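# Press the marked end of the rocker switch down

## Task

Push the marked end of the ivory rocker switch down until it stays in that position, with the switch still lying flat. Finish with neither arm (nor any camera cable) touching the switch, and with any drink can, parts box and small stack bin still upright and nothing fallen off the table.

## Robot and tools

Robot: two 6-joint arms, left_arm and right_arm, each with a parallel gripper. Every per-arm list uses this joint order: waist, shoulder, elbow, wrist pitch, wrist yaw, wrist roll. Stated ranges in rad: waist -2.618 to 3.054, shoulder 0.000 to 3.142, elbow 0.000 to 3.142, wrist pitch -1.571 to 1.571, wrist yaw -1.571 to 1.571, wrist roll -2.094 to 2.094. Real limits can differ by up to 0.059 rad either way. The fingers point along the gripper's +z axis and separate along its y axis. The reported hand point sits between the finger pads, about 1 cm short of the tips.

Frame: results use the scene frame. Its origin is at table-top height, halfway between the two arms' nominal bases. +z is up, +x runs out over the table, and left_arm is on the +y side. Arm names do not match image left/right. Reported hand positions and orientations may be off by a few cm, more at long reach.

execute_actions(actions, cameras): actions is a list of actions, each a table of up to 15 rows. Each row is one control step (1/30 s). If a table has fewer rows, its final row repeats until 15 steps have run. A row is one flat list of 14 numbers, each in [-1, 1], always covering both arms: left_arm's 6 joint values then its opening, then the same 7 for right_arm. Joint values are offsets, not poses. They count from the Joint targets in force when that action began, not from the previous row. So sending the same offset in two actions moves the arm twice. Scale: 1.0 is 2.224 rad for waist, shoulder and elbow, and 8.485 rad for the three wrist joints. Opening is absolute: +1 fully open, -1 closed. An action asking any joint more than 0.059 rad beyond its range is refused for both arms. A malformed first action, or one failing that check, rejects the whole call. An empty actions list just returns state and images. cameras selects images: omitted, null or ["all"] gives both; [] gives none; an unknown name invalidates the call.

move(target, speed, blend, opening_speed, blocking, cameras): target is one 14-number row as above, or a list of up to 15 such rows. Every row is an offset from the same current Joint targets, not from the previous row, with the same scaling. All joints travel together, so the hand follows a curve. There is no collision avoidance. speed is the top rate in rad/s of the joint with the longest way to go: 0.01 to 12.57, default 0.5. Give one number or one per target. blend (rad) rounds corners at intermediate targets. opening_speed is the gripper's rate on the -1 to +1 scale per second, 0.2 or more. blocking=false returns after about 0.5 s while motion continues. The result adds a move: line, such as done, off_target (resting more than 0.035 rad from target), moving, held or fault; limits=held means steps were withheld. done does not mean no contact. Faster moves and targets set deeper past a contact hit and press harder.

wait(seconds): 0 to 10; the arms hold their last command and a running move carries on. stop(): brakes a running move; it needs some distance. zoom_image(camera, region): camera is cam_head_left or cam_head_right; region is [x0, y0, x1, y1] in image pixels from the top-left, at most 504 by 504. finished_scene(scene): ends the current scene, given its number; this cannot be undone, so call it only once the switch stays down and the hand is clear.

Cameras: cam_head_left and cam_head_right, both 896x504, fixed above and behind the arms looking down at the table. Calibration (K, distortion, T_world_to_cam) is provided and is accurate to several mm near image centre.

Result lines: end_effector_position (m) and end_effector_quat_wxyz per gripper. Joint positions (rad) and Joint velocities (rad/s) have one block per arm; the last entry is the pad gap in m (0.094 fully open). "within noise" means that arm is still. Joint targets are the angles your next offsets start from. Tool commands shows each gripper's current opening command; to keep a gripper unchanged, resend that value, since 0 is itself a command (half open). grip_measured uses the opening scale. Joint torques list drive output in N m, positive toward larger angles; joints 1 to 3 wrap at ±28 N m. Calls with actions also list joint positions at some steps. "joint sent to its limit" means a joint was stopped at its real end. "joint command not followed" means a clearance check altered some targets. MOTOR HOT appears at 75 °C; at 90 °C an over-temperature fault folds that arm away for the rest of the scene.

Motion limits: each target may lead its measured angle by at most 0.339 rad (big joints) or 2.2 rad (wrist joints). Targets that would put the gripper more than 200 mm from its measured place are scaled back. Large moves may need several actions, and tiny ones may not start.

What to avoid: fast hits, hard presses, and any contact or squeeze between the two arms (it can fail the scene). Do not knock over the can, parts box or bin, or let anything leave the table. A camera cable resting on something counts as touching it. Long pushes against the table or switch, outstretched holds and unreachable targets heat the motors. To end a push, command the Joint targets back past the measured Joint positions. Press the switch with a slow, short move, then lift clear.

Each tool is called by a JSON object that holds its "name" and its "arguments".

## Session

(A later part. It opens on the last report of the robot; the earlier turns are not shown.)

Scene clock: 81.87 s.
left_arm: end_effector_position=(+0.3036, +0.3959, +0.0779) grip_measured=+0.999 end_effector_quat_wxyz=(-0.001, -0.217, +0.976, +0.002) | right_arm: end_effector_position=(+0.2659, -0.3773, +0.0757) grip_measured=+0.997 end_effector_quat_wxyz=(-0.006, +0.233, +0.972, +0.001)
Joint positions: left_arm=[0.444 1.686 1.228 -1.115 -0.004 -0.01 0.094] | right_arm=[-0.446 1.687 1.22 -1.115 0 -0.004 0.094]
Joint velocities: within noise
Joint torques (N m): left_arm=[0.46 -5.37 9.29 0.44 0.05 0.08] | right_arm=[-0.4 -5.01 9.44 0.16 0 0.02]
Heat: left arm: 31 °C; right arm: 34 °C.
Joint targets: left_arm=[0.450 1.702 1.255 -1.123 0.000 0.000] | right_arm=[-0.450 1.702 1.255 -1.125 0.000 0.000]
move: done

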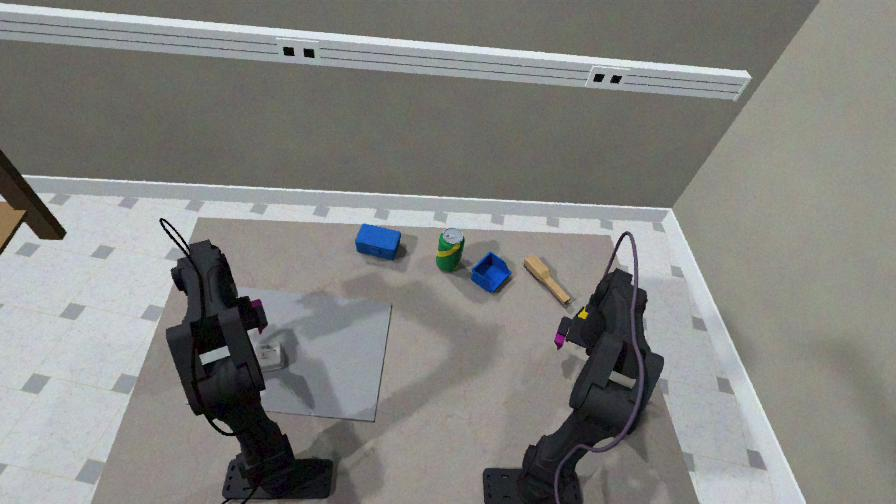

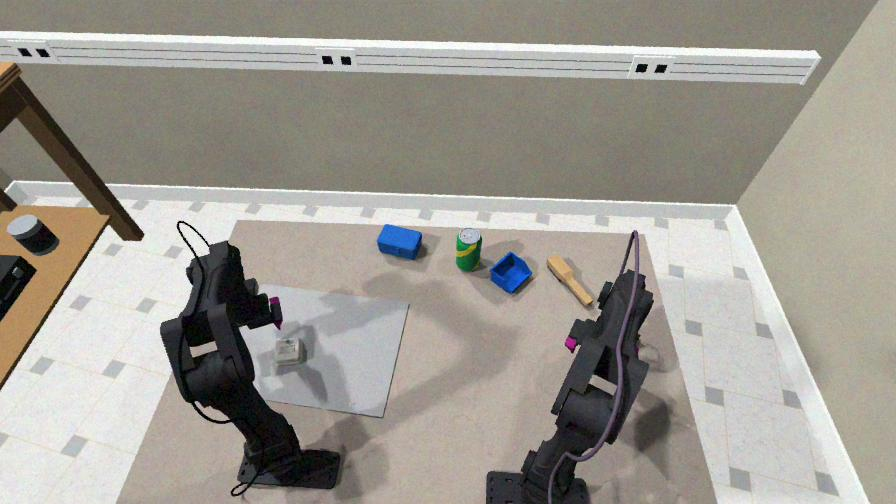

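{"name": "move", "arguments": {"target": [-0.3372, 0.1723, 0.2299, -0.0152, 0, 0, 1, 0.3372, 0.1723, 0.2299, -0.015, 0, 0, 1], "speed": 0.6}}

{"name": "zoom_image", "arguments": {"camera": "cam_head_left", "region": [330, 260, 430, 360]}}

{"name": "zoom_image", "arguments": {"camera": "cam_head_right", "region": [340, 260, 440, 360]}}

{"name": "zoom_image", "arguments": {"camera": "cam_head_left", "region": [400, 260, 500, 360]}}

{"name": "zoom_image", "arguments": {"camera": "cam_head_right", "region": [420, 260, 520, 360]}}

Scene clock: 95.73 s.
left_arm: end_effector_position=(+0.4112, +0.1470, +0.0821) grip_measured=+0.999 end_effector_quat_wxyz=(+0.002, +0.156, +0.988, +0.000) | right_arm: end_effector_position=(+0.3845, -0.1363, +0.0799) grip_measured=+0.997 end_effector_quat_wxyz=(-0.001, -0.138, +0.990, +0.000)
Joint positions: left_arm=[-0.305 2.061 1.738 -1.243 -0.001 -0.009 0.094] | right_arm=[0.304 2.062 1.73 -1.242 0 -0.004 0.094]
Joint velocities: within noise
Joint torques (N m): left_arm=[0.51 -8.05 9.54 0.45 0.03 0.06] | right_arm=[-0.31 -7.65 9.61 0.22 -0.06 0.02]
Heat: left arm: 28 °C; right arm: 32 °C.
Joint targets: left_arm=[-0.300 2.085 1.767 -1.252 0.000 0.000] | right_arm=[0.300 2.085 1.767 -1.252 0.000 0.000]
move: off_target (right_arm); right_arm: the elbow is farthest, 0.036 rad from its target

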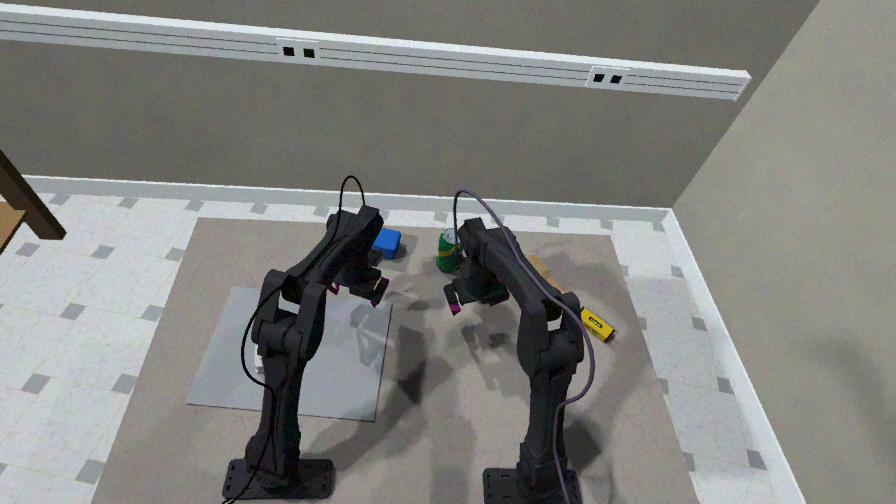

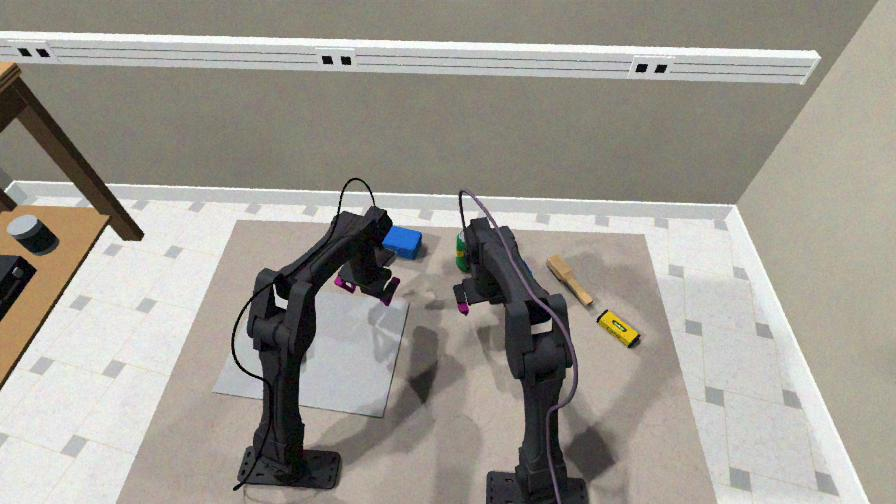

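Scaled by 5.040 from the camera's 896x504 image, which has a finer 1280x720 frame.

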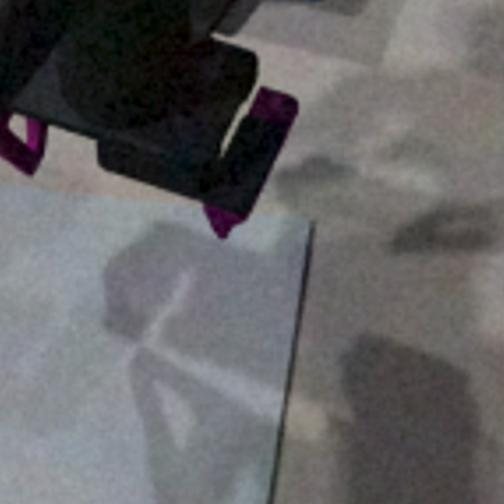

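Scaled by 5.040 from the camera's 896x504 image, which has a finer 1280x720 frame.

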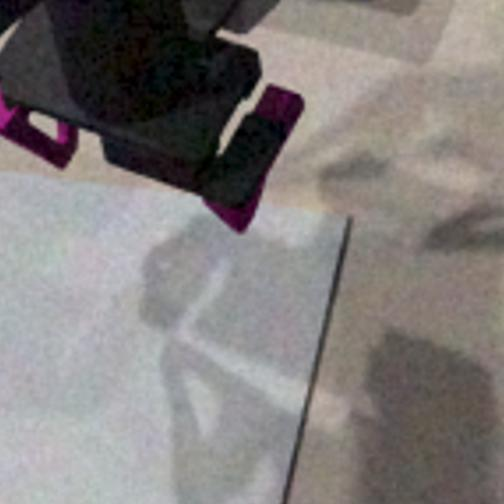

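Scaled by 5.040 from the camera's 896x504 image, which has a finer 1280x720 frame.

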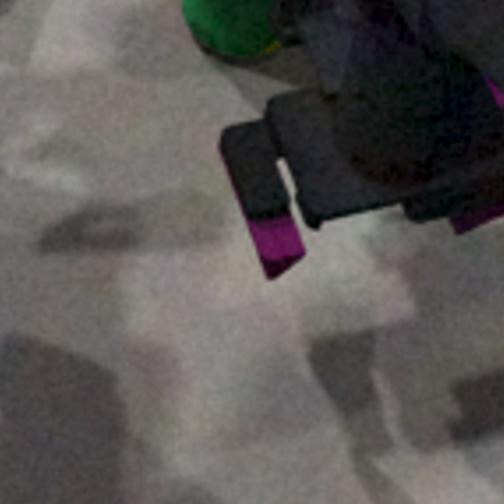

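Scaled by 5.040 from the camera's 896x504 image, which has a finer 1280x720 frame.

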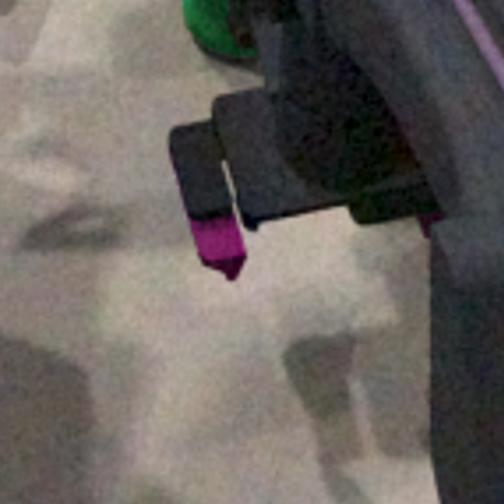

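{"name": "move", "arguments": {"target": [0.2698, 0.1053, 0.1698, -0.017, 0, 0, 1, -0.1799, 0.1053, 0.1698, -0.017, 0, 0, 1], "speed": 0.6}}

{"name": "zoom_image", "arguments": {"camera": "cam_head_left", "region": [240, 240, 340, 340]}}

{"name": "zoom_image", "arguments": {"camera": "cam_head_right", "region": [260, 240, 360, 340]}}

{"name": "zoom_image", "arguments": {"camera": "cam_head_left", "region": [460, 240, 560, 340]}}

{"name": "zoom_image", "arguments": {"camera": "cam_head_right", "region": [470, 240, 570, 340]}}

Scene clock: 107.83 s.
left_arm: end_effector_position=(+0.4640, +0.3996, +0.0852) grip_measured=+0.999 end_effector_quat_wxyz=(+0.004, -0.147, +0.989, +0.002) | right_arm: end_effector_position=(+0.4474, -0.3022, +0.0833) grip_measured=+0.997 end_effector_quat_wxyz=(+0.002, +0.065, +0.998, +0.000)
Joint positions: left_arm=[0.304 2.291 2.117 -1.388 -0.002 -0.009 0.094] | right_arm=[-0.103 2.291 2.108 -1.385 0 -0.004 0.094]
Joint velocities: within noise
Joint torques (N m): left_arm=[-0.31 -9.43 9.44 0.44 0.04 0.04] | right_arm=[0.29 -8.95 9.47 0.25 -0.01 0.02]
Heat: left arm: 27 °C; right arm: 33 °C.
Joint targets: left_arm=[0.300 2.319 2.144 -1.397 0.000 0.000] | right_arm=[-0.100 2.319 2.144 -1.396 0.000 0.000]
move: off_target (right_arm); right_arm: the elbow is farthest, 0.036 rad from its target

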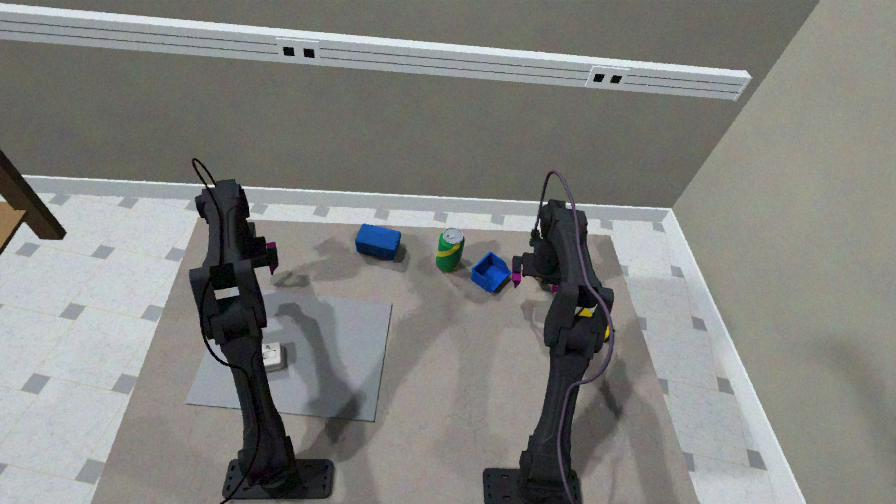

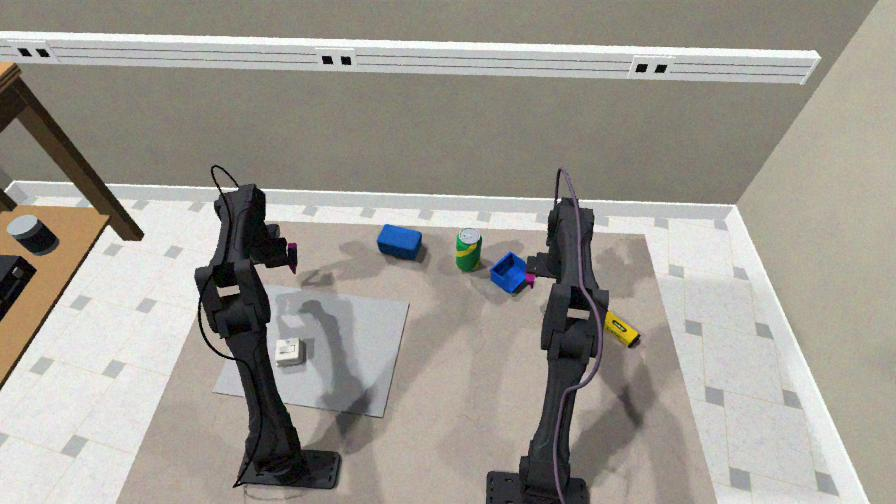

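Scaled by 5.040 from the camera's 896x504 image, which has a finer 1280x720 frame.

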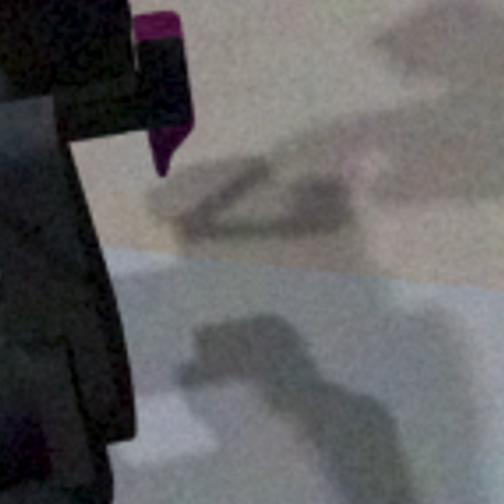

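Scaled by 5.040 from the camera's 896x504 image, which has a finer 1280x720 frame.

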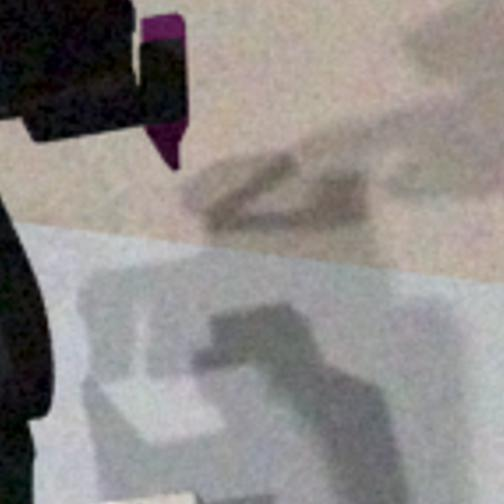

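Scaled by 5.040 from the camera's 896x504 image, which has a finer 1280x720 frame.

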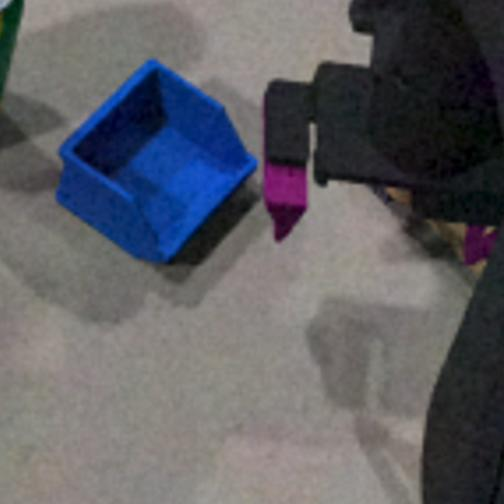

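Scaled by 5.040 from the camera's 896x504 image, which has a finer 1280x720 frame.

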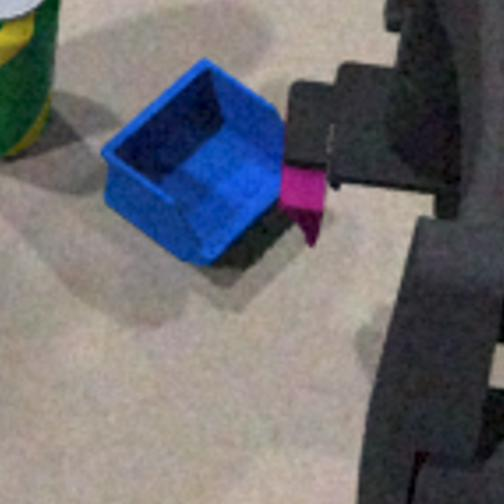

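{"name": "move", "arguments": {"target": [-0.0023, -0.3212, -0.4841, 0.0428, 0, 0, -1, -0.0607, -0.6817, -0.7918, 0.2674, 0, 0, 1], "speed": 0.8}}

{"name": "zoom_image", "arguments": {"camera": "cam_head_right", "region": [250, 300, 330, 380]}}

{"name": "zoom_image", "arguments": {"camera": "cam_head_left", "region": [230, 300, 310, 380]}}

Scene clock: 127.10 s.
left_arm: end_effector_position=(+0.2899, +0.3475, +0.0527) grip_measured=-0.995 end_effector_quat_wxyz=(-0.022, -0.145, +0.989, -0.002) | right_arm: end_effector_position=(+0.3074, -0.3234, +0.3730) grip_measured=+0.997 end_effector_quat_wxyz=(+0.836, +0.069, +0.533, -0.111)
Joint positions: left_arm=[0.301 1.641 1.074 -1.048 -0.002 -0.009 0] | right_arm=[-0.23 0.815 0.405 0.845 0 -0.004 0.094]
Joint velocities: within noise
Joint torques (N m): left_arm=[-0.49 -9.06 5.78 0.59 0.05 0.06] | right_arm=[-0.47 -0.99 5.93 2.07 -0.02 0.01]
Heat: left arm: 28 °C; right arm: 32 °C.
Joint targets: left_arm=[0.295 1.605 1.068 -1.033 0.000 0.000] | right_arm=[-0.235 0.803 0.383 0.873 0.000 0.000]
move: off_target (left_arm); left_arm: the shoulder is farthest, 0.036 rad from its target

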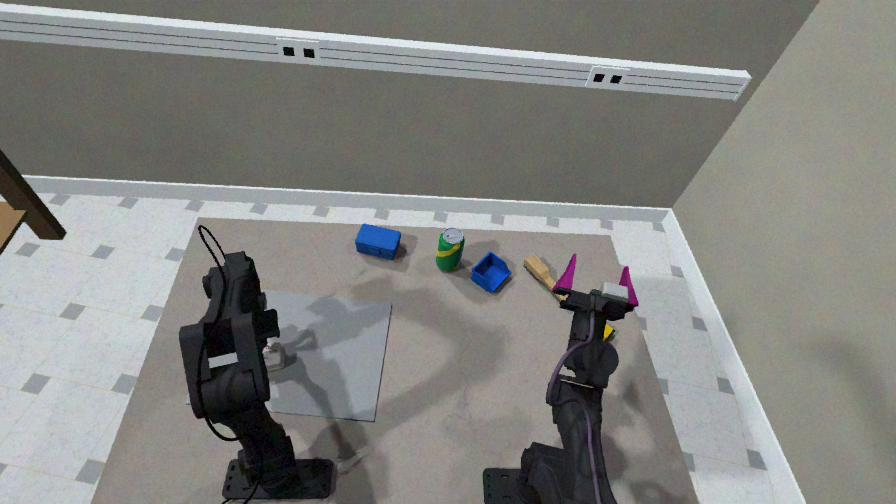

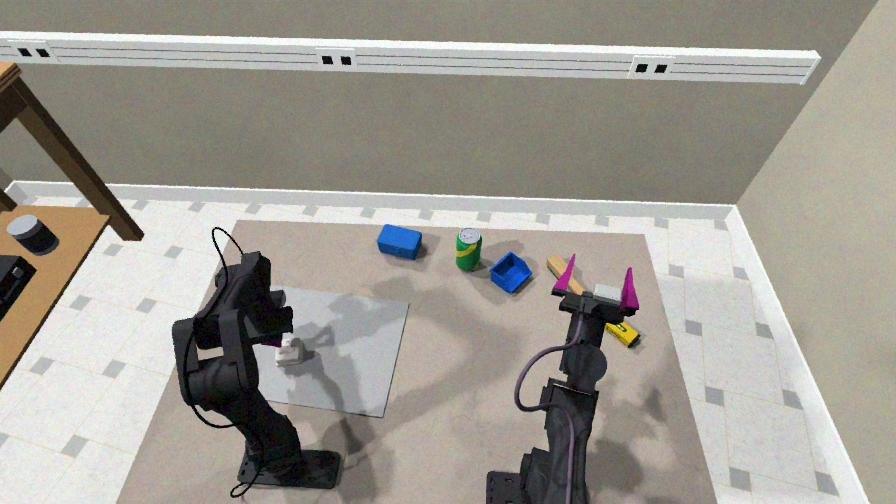

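Scaled by 6.300 from the camera's 896x504 image, which has a finer 1280x720 frame.

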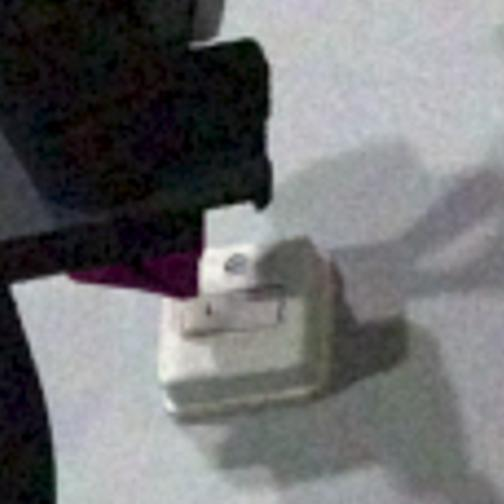

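Scaled by 6.300 from the camera's 896x504 image, which has a finer 1280x720 frame.

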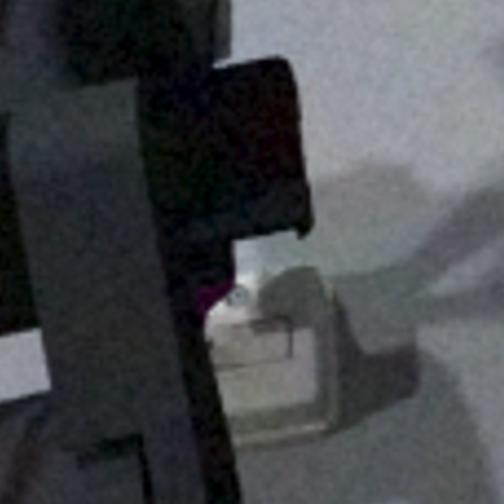

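{"name": "move", "arguments": {"target": [0.0056, 0.0109, -0.0267, 0.0098, 0, 0, -1, 0, 0, 0, 0, 0, 0, 1], "speed": 0.3}}

{"name": "zoom_image", "arguments": {"camera": "cam_head_right", "region": [260, 320, 310, 370]}}

Scene clock: 148.27 s.
left_arm: end_effector_position=(+0.2903, +0.3485, +0.0386) grip_measured=-0.995 end_effector_quat_wxyz=(-0.011, -0.146, +0.989, +0.001) | right_arm: end_effector_position=(+0.3072, -0.3234, +0.3733) grip_measured=+0.997 end_effector_quat_wxyz=(+0.836, +0.069, +0.533, -0.111)
Joint positions: left_arm=[0.303 1.641 1.014 -0.965 -0.004 -0.009 0] | right_arm=[-0.23 0.815 0.405 0.847 0 -0.004 0.094]
Joint velocities: within noise
Joint torques (N m): left_arm=[0.34 -6.84 5.71 0.63 0.07 0.05] | right_arm=[-0.47 -0.98 5.93 2.01 -0.02 0.01]
Heat: left arm: 28 °C; right arm: 35 °C.
Joint targets: left_arm=[0.307 1.629 1.008 -0.950 0.000 0.000] | right_arm=[-0.235 0.803 0.383 0.873 0.000 0.000]
move: done

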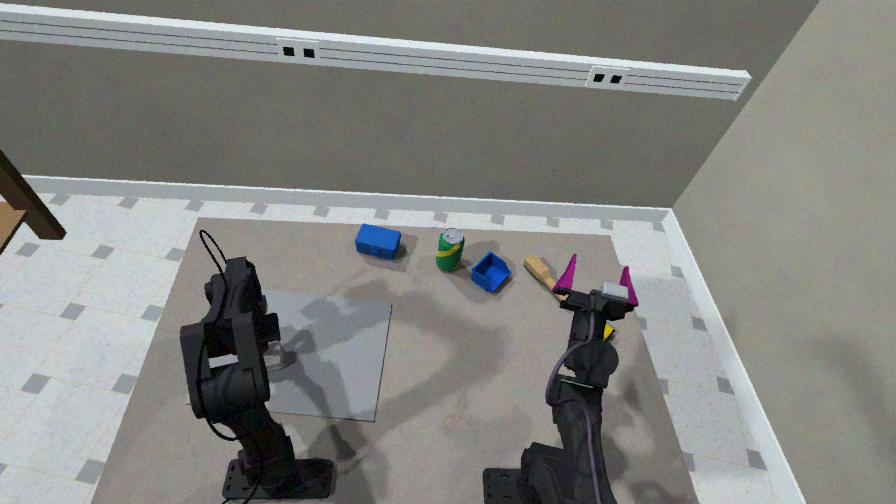

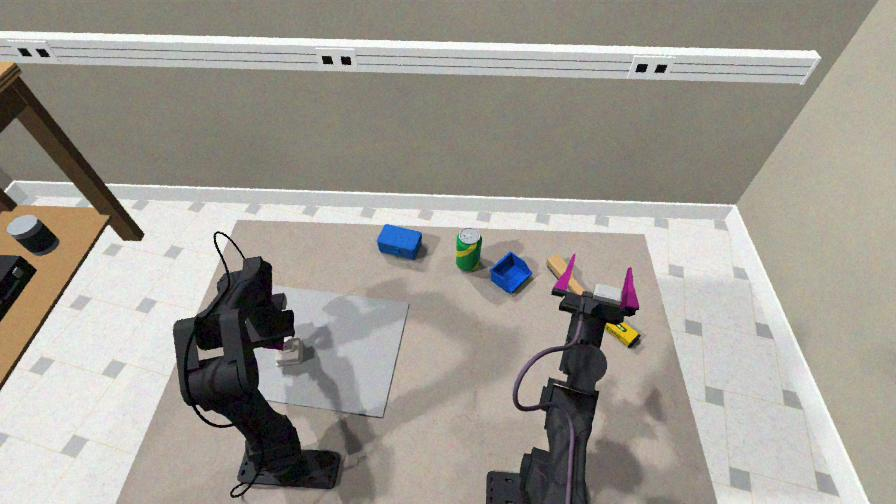

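Scaled by 10.080 from the camera's 896x504 image, which has a finer 1280x720 frame.

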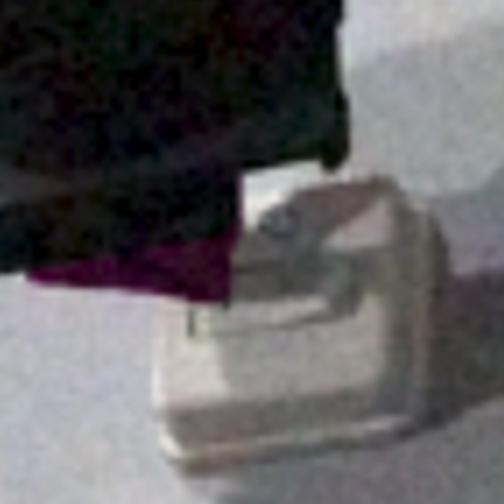

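{"name": "move", "arguments": {"target": [0, 0.0063, -0.0124, 0.0049, 0, 0, -1, 0, 0, 0, 0, 0, 0, 1], "speed": 0.2}}

{"name": "zoom_image", "arguments": {"camera": "cam_head_right", "region": [260, 320, 310, 370]}}

Scene clock: 150.47 s.
left_arm: end_effector_position=(+0.2905, +0.3486, +0.0364) grip_measured=-0.995 end_effector_quat_wxyz=(-0.008, -0.146, +0.989, +0.001) | right_arm: end_effector_position=(+0.3072, -0.3234, +0.3733) grip_measured=+0.997 end_effector_quat_wxyz=(+0.836, +0.069, +0.533, -0.111)
Joint positions: left_arm=[0.303 1.641 1.005 -0.952 -0.004 -0.009 0] | right_arm=[-0.23 0.815 0.405 0.847 0 -0.004 0.094]
Joint velocities: within noise
Joint torques (N m): left_arm=[0.31 -5.71 3.93 0.93 0.02 0.08] | right_arm=[-0.47 -0.99 5.93 2.01 -0.02 0.01]
Heat: left arm: 28 °C; right arm: 35 °C.
Joint targets: left_arm=[0.307 1.643 0.980 -0.909 0.000 0.000] | right_arm=[-0.235 0.803 0.383 0.872 0.000 0.000]
move: off_target (left_arm); left_arm: the wrist pitch is farthest, 0.043 rad from its target

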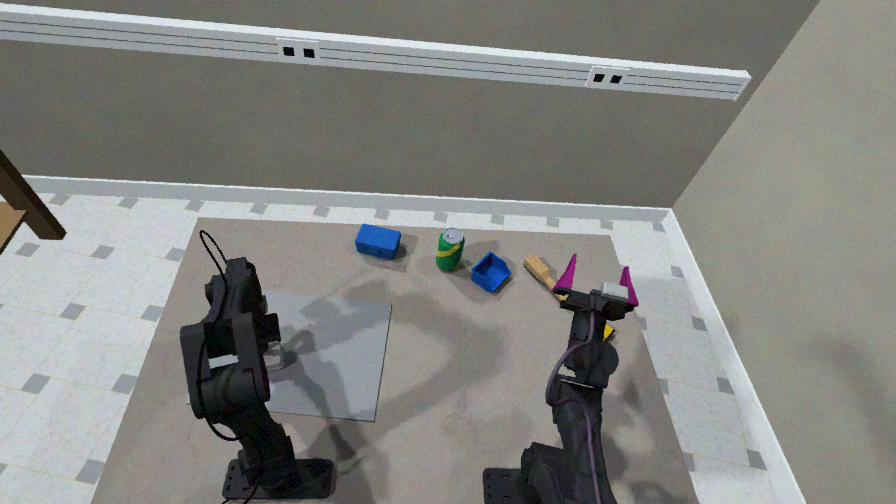

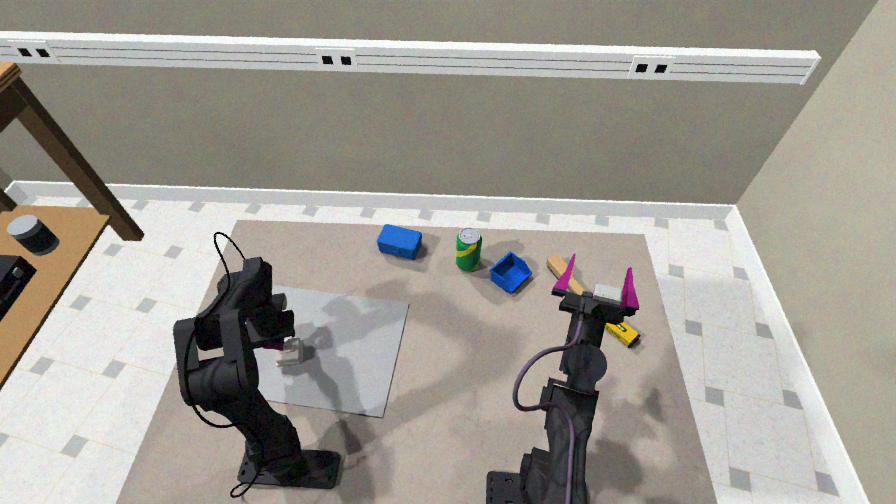

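Scaled by 10.080 from the camera's 896x504 image, which has a finer 1280x720 frame.

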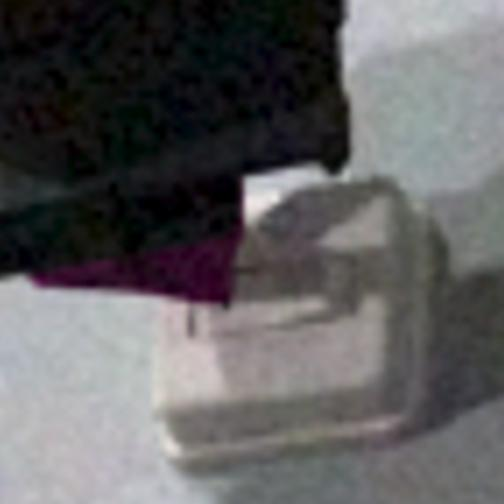

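{"name": "move", "arguments": {"target": [0, 0.0078, -0.0107, 0.005, 0, 0, -1, 0, 0, 0, 0, 0, 0, 1], "speed": 0.2}}

{"name": "zoom_image", "arguments": {"camera": "cam_head_right", "region": [260, 320, 310, 370]}}

Scene clock: 152.83 s.
left_arm: end_effector_position=(+0.2904, +0.3485, +0.0357) grip_measured=-0.995 end_effector_quat_wxyz=(-0.006, -0.146, +0.989, +0.001) | right_arm: end_effector_position=(+0.3072, -0.3234, +0.3734) grip_measured=+0.997 end_effector_quat_wxyz=(+0.836, +0.069, +0.532, -0.111)
Joint positions: left_arm=[0.303 1.636 0.997 -0.942 -0.004 -0.009 0] | right_arm=[-0.23 0.815 0.405 0.847 0 -0.004 0.094]
Joint velocities: within noise
Joint torques (N m): left_arm=[0.4 -4.04 2.63 1.29 0.06 0.05] | right_arm=[-0.47 -0.98 5.93 2.02 -0.02 0.01]
Heat: left arm: 28 °C; right arm: 35 °C.
Joint targets: left_arm=[0.307 1.660 0.957 -0.866 0.000 0.000] | right_arm=[-0.235 0.803 0.383 0.873 0.000 0.000]
move: off_target (left_arm); left_arm: the wrist pitch is farthest, 0.076 rad from its target

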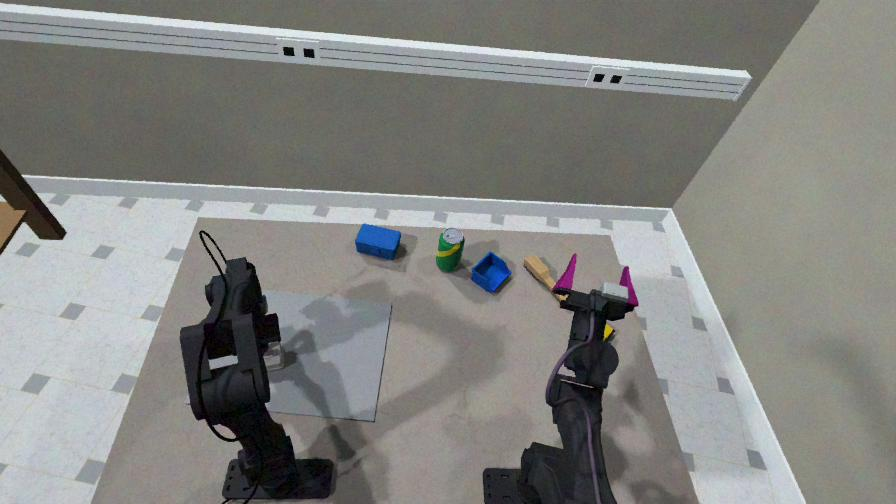

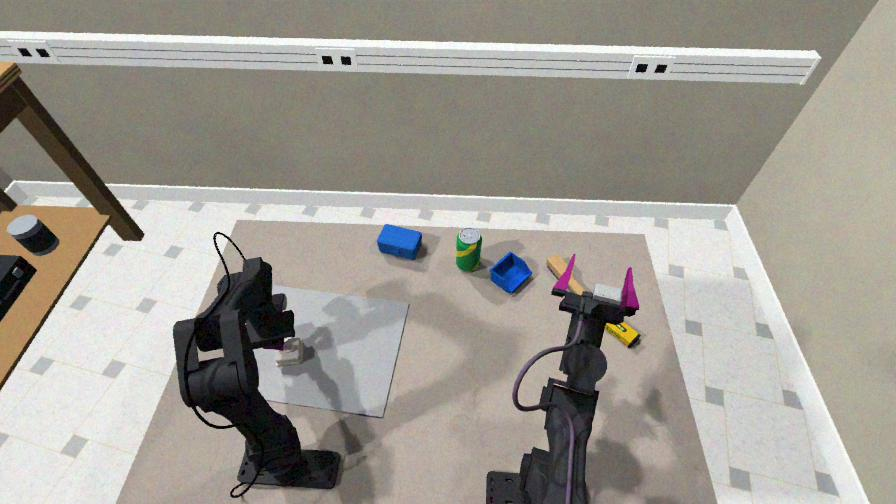

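Scaled by 10.080 from the camera's 896x504 image, which has a finer 1280x720 frame.

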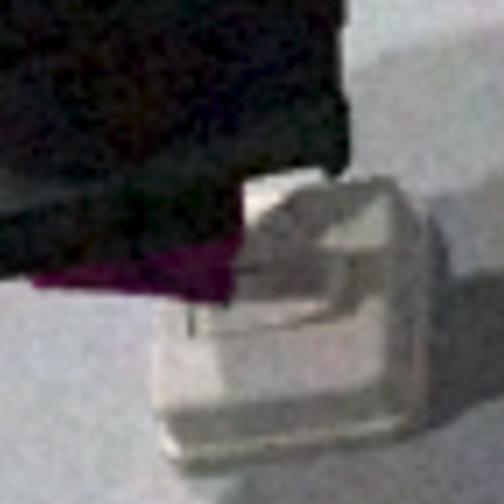

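{"name": "move", "arguments": {"target": [0, 0.0086, -0.0106, 0.005, 0, 0, -1, 0, 0, 0, 0, 0, 0, 1], "speed": 0.2}}

{"name": "zoom_image", "arguments": {"camera": "cam_head_right", "region": [260, 320, 310, 370]}}

Scene clock: 155.87 s.
left_arm: end_effector_position=(+0.2905, +0.3486, +0.0351) grip_measured=-0.995 end_effector_quat_wxyz=(-0.001, -0.146, +0.989, +0.002) | right_arm: end_effector_position=(+0.3072, -0.3234, +0.3734) grip_measured=+0.997 end_effector_quat_wxyz=(+0.836, +0.069, +0.532, -0.111)
Joint positions: left_arm=[0.303 1.63 0.988 -0.931 -0.004 -0.009 0] | right_arm=[-0.23 0.815 0.405 0.847 0 -0.004 0.094]
Joint velocities: within noise
Joint torques (N m): left_arm=[0.27 -1.91 1.31 1.64 0.07 0.08] | right_arm=[-0.47 -0.98 5.91 2.01 -0.02 0.01]
Heat: left arm: 27 °C; right arm: 36 °C.
Joint targets: left_arm=[0.307 1.680 0.933 -0.824 0.000 0.000] | right_arm=[-0.235 0.803 0.383 0.872 0.000 0.000]
move: off_target (left_arm); left_arm: the wrist pitch is farthest, 0.107 rad from its target

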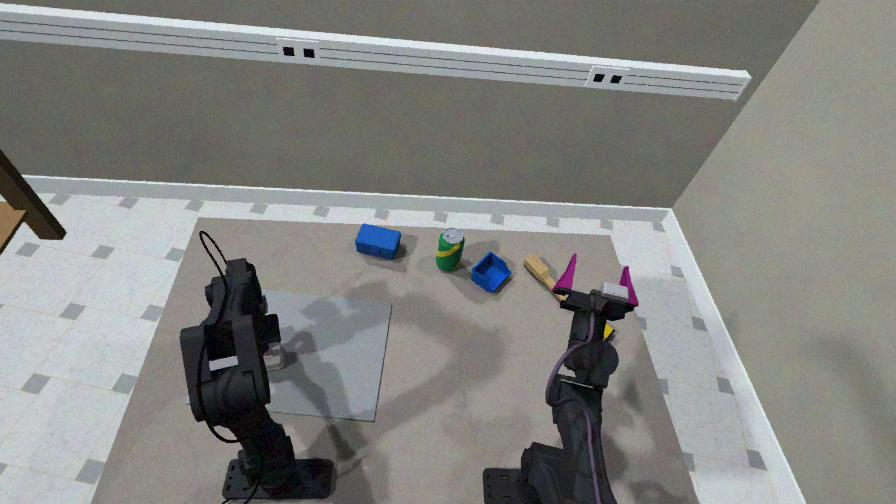

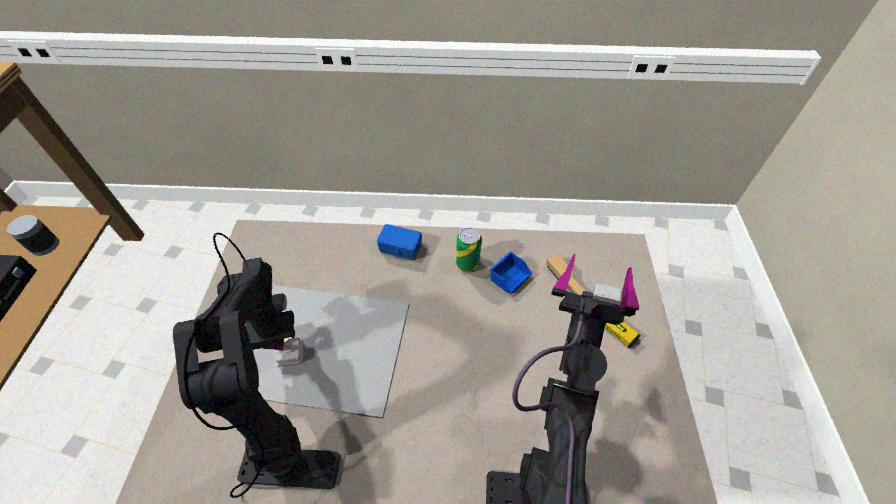

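Scaled by 10.080 from the camera's 896x504 image, which has a finer 1280x720 frame.

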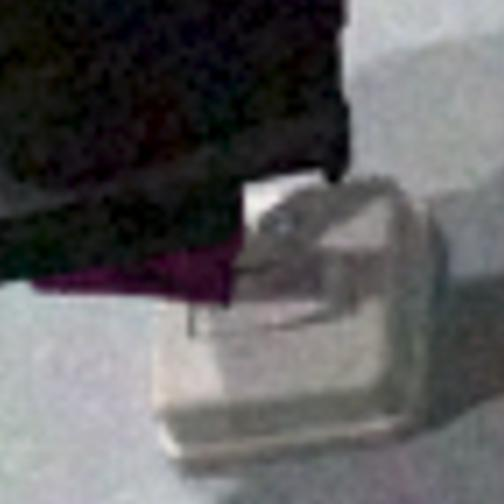

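{"name": "move", "arguments": {"target": [[0, -0.0299, 0.0458, -0.0198, 0, 0, -1, 0, 0, 0, 0, 0, 0, 1], [0.0067, -0.0299, 0.0458, -0.0198, 0, 0, -1, 0, 0, 0, 0, 0, 0, 1]], "speed": 0.3}}

{"name": "zoom_image", "arguments": {"camera": "cam_head_right", "region": [260, 320, 310, 370]}}

{"name": "zoom_image", "arguments": {"camera": "cam_head_left", "region": [240, 330, 290, 380]}}

Scene clock: 162.77 s.
left_arm: end_effector_position=(+0.2845, +0.3507, +0.0408) grip_measured=-0.995 end_effector_quat_wxyz=(-0.015, -0.153, +0.988, +0.000) | right_arm: end_effector_position=(+0.3072, -0.3233, +0.3735) grip_measured=+0.997 end_effector_quat_wxyz=(+0.836, +0.069, +0.532, -0.111)
Joint positions: left_arm=[0.317 1.628 1.01 -0.983 -0.004 -0.009 0] | right_arm=[-0.23 0.815 0.405 0.848 0 -0.004 0.094]
Joint velocities: within noise
Joint torques (N m): left_arm=[0.42 -7.02 8.84 0.37 0.06 0.08] | right_arm=[-0.46 -0.99 5.91 2.01 -0.02 0.01]
Heat: left arm: 27 °C; right arm: 36 °C.
Joint targets: left_arm=[0.322 1.613 1.035 -0.992 0.000 0.000] | right_arm=[-0.235 0.803 0.383 0.873 0.000 0.000]
move: done

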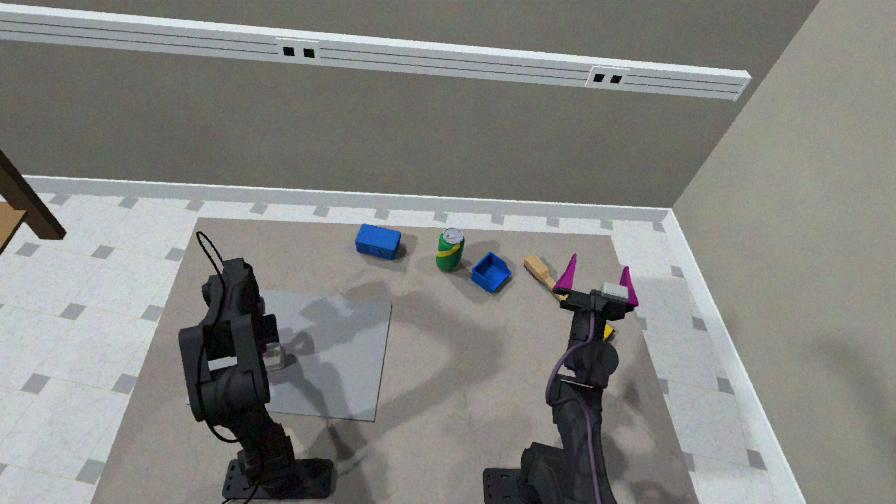

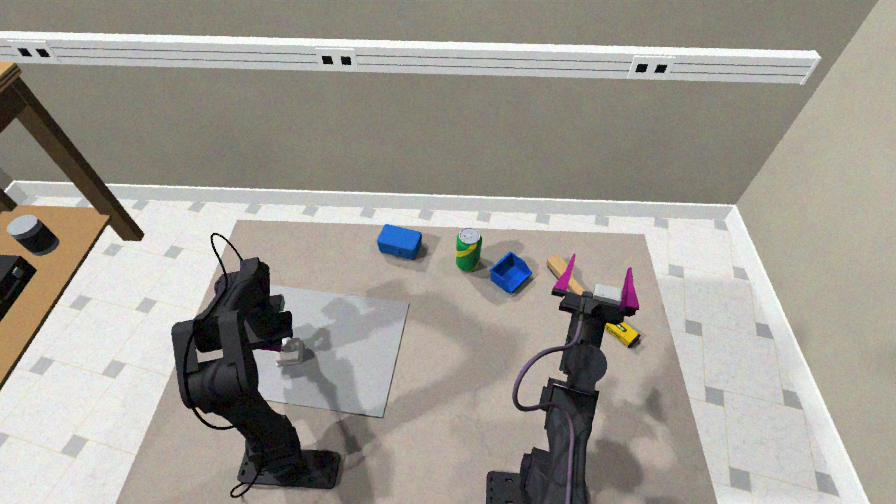

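Scaled by 10.080 from the camera's 896x504 image, which has a finer 1280x720 frame.

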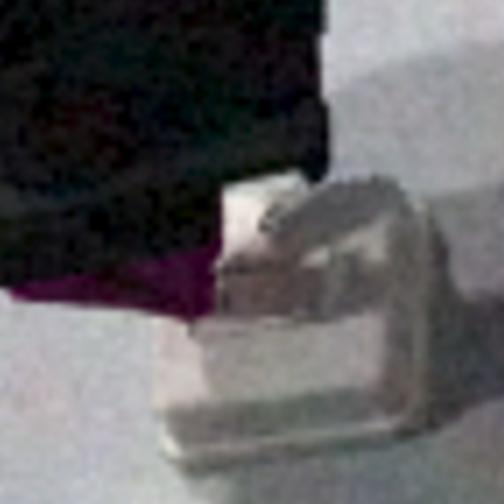

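Scaled by 10.080 from the camera's 896x504 image, which has a finer 1280x720 frame.

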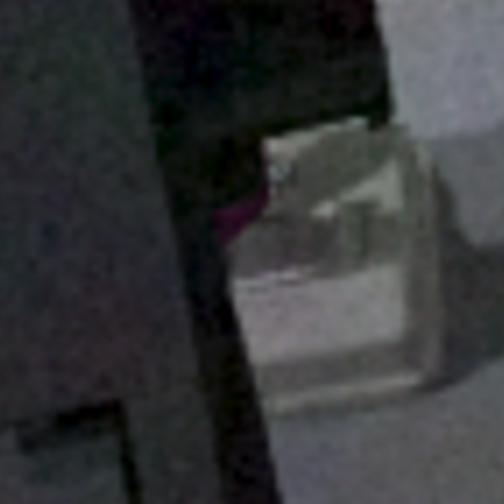

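{"name": "move", "arguments": {"target": [[0, -0.0107, 0.0442, -0.0145, 0, 0, -1, 0, 0, 0, 0, 0, 0, 1], [0, 0.0099, -0.0089, 0.0048, 0, 0, -1, 0, 0, 0, 0, 0, 0, 1]], "speed": 0.3}}

{"name": "zoom_image", "arguments": {"camera": "cam_head_right", "region": [260, 320, 310, 370]}}

{"name": "zoom_image", "arguments": {"camera": "cam_head_left", "region": [240, 330, 290, 380]}}

Scene clock: 202.43 s.
left_arm: end_effector_position=(+0.2919, +0.3529, +0.0437) grip_measured=-0.995 end_effector_quat_wxyz=(-0.001, -0.153, +0.988, +0.002) | right_arm: end_effector_position=(+0.3072, -0.3233, +0.3735) grip_measured=+0.997 end_effector_quat_wxyz=(+0.836, +0.069, +0.532, -0.111)
Joint positions: left_arm=[0.317 1.626 1.02 -0.967 -0.004 -0.009 0] | right_arm=[-0.23 0.815 0.405 0.848 0 -0.004 0.094]
Joint velocities: within noise
Joint torques (N m): left_arm=[0.42 -5.16 5.91 0.65 0.05 0.06] | right_arm=[-0.46 -0.96 5.91 2 -0.02 0.01]
Heat: left arm: 28 °C; right arm: 37 °C.
Joint targets: left_arm=[0.322 1.635 1.015 -0.951 0.000 0.000] | right_arm=[-0.235 0.803 0.383 0.873 0.000 0.000]
move: done

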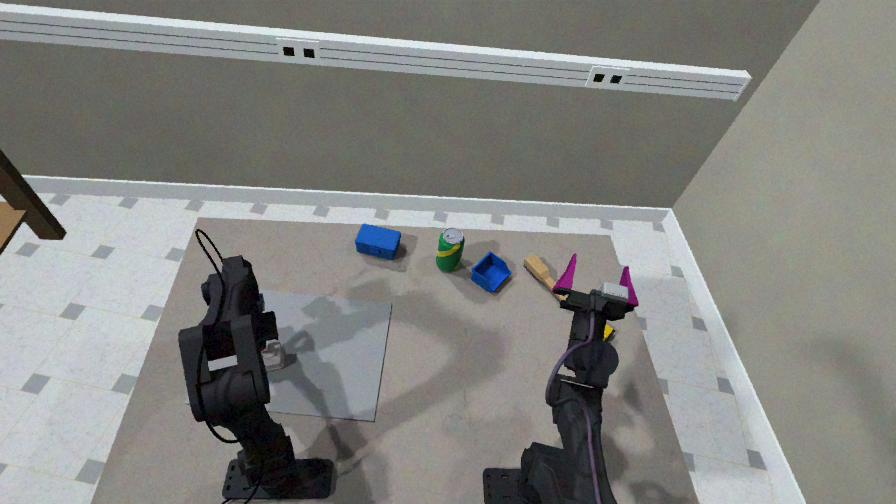

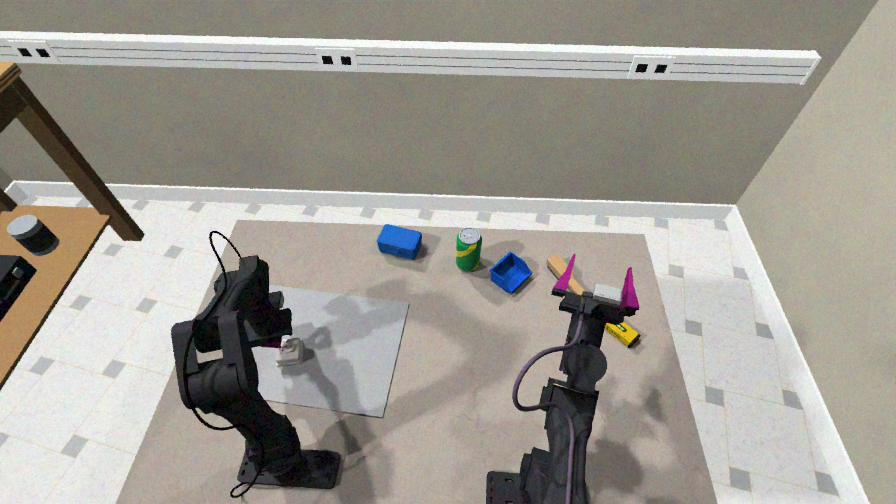

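Scaled by 10.080 from the camera's 896x504 image, which has a finer 1280x720 frame.

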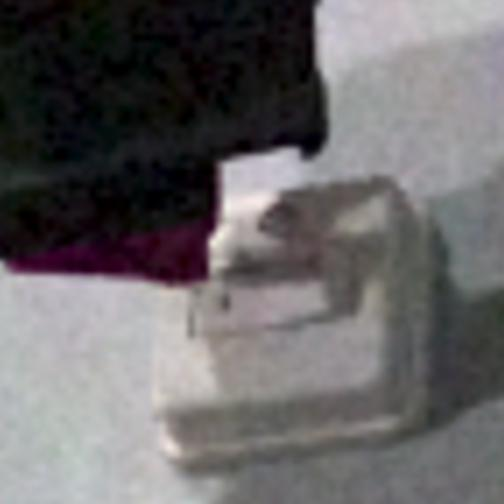

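Scaled by 10.080 from the camera's 896x504 image, which has a finer 1280x720 frame.

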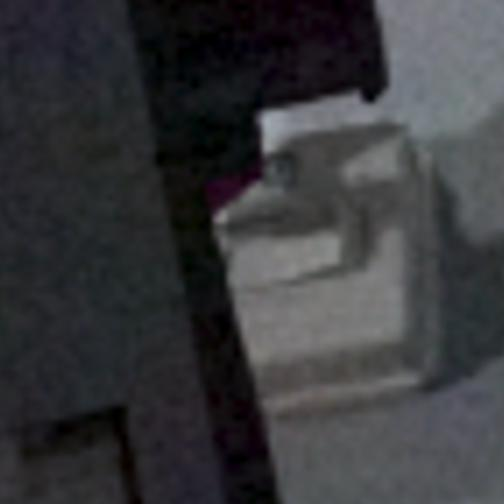

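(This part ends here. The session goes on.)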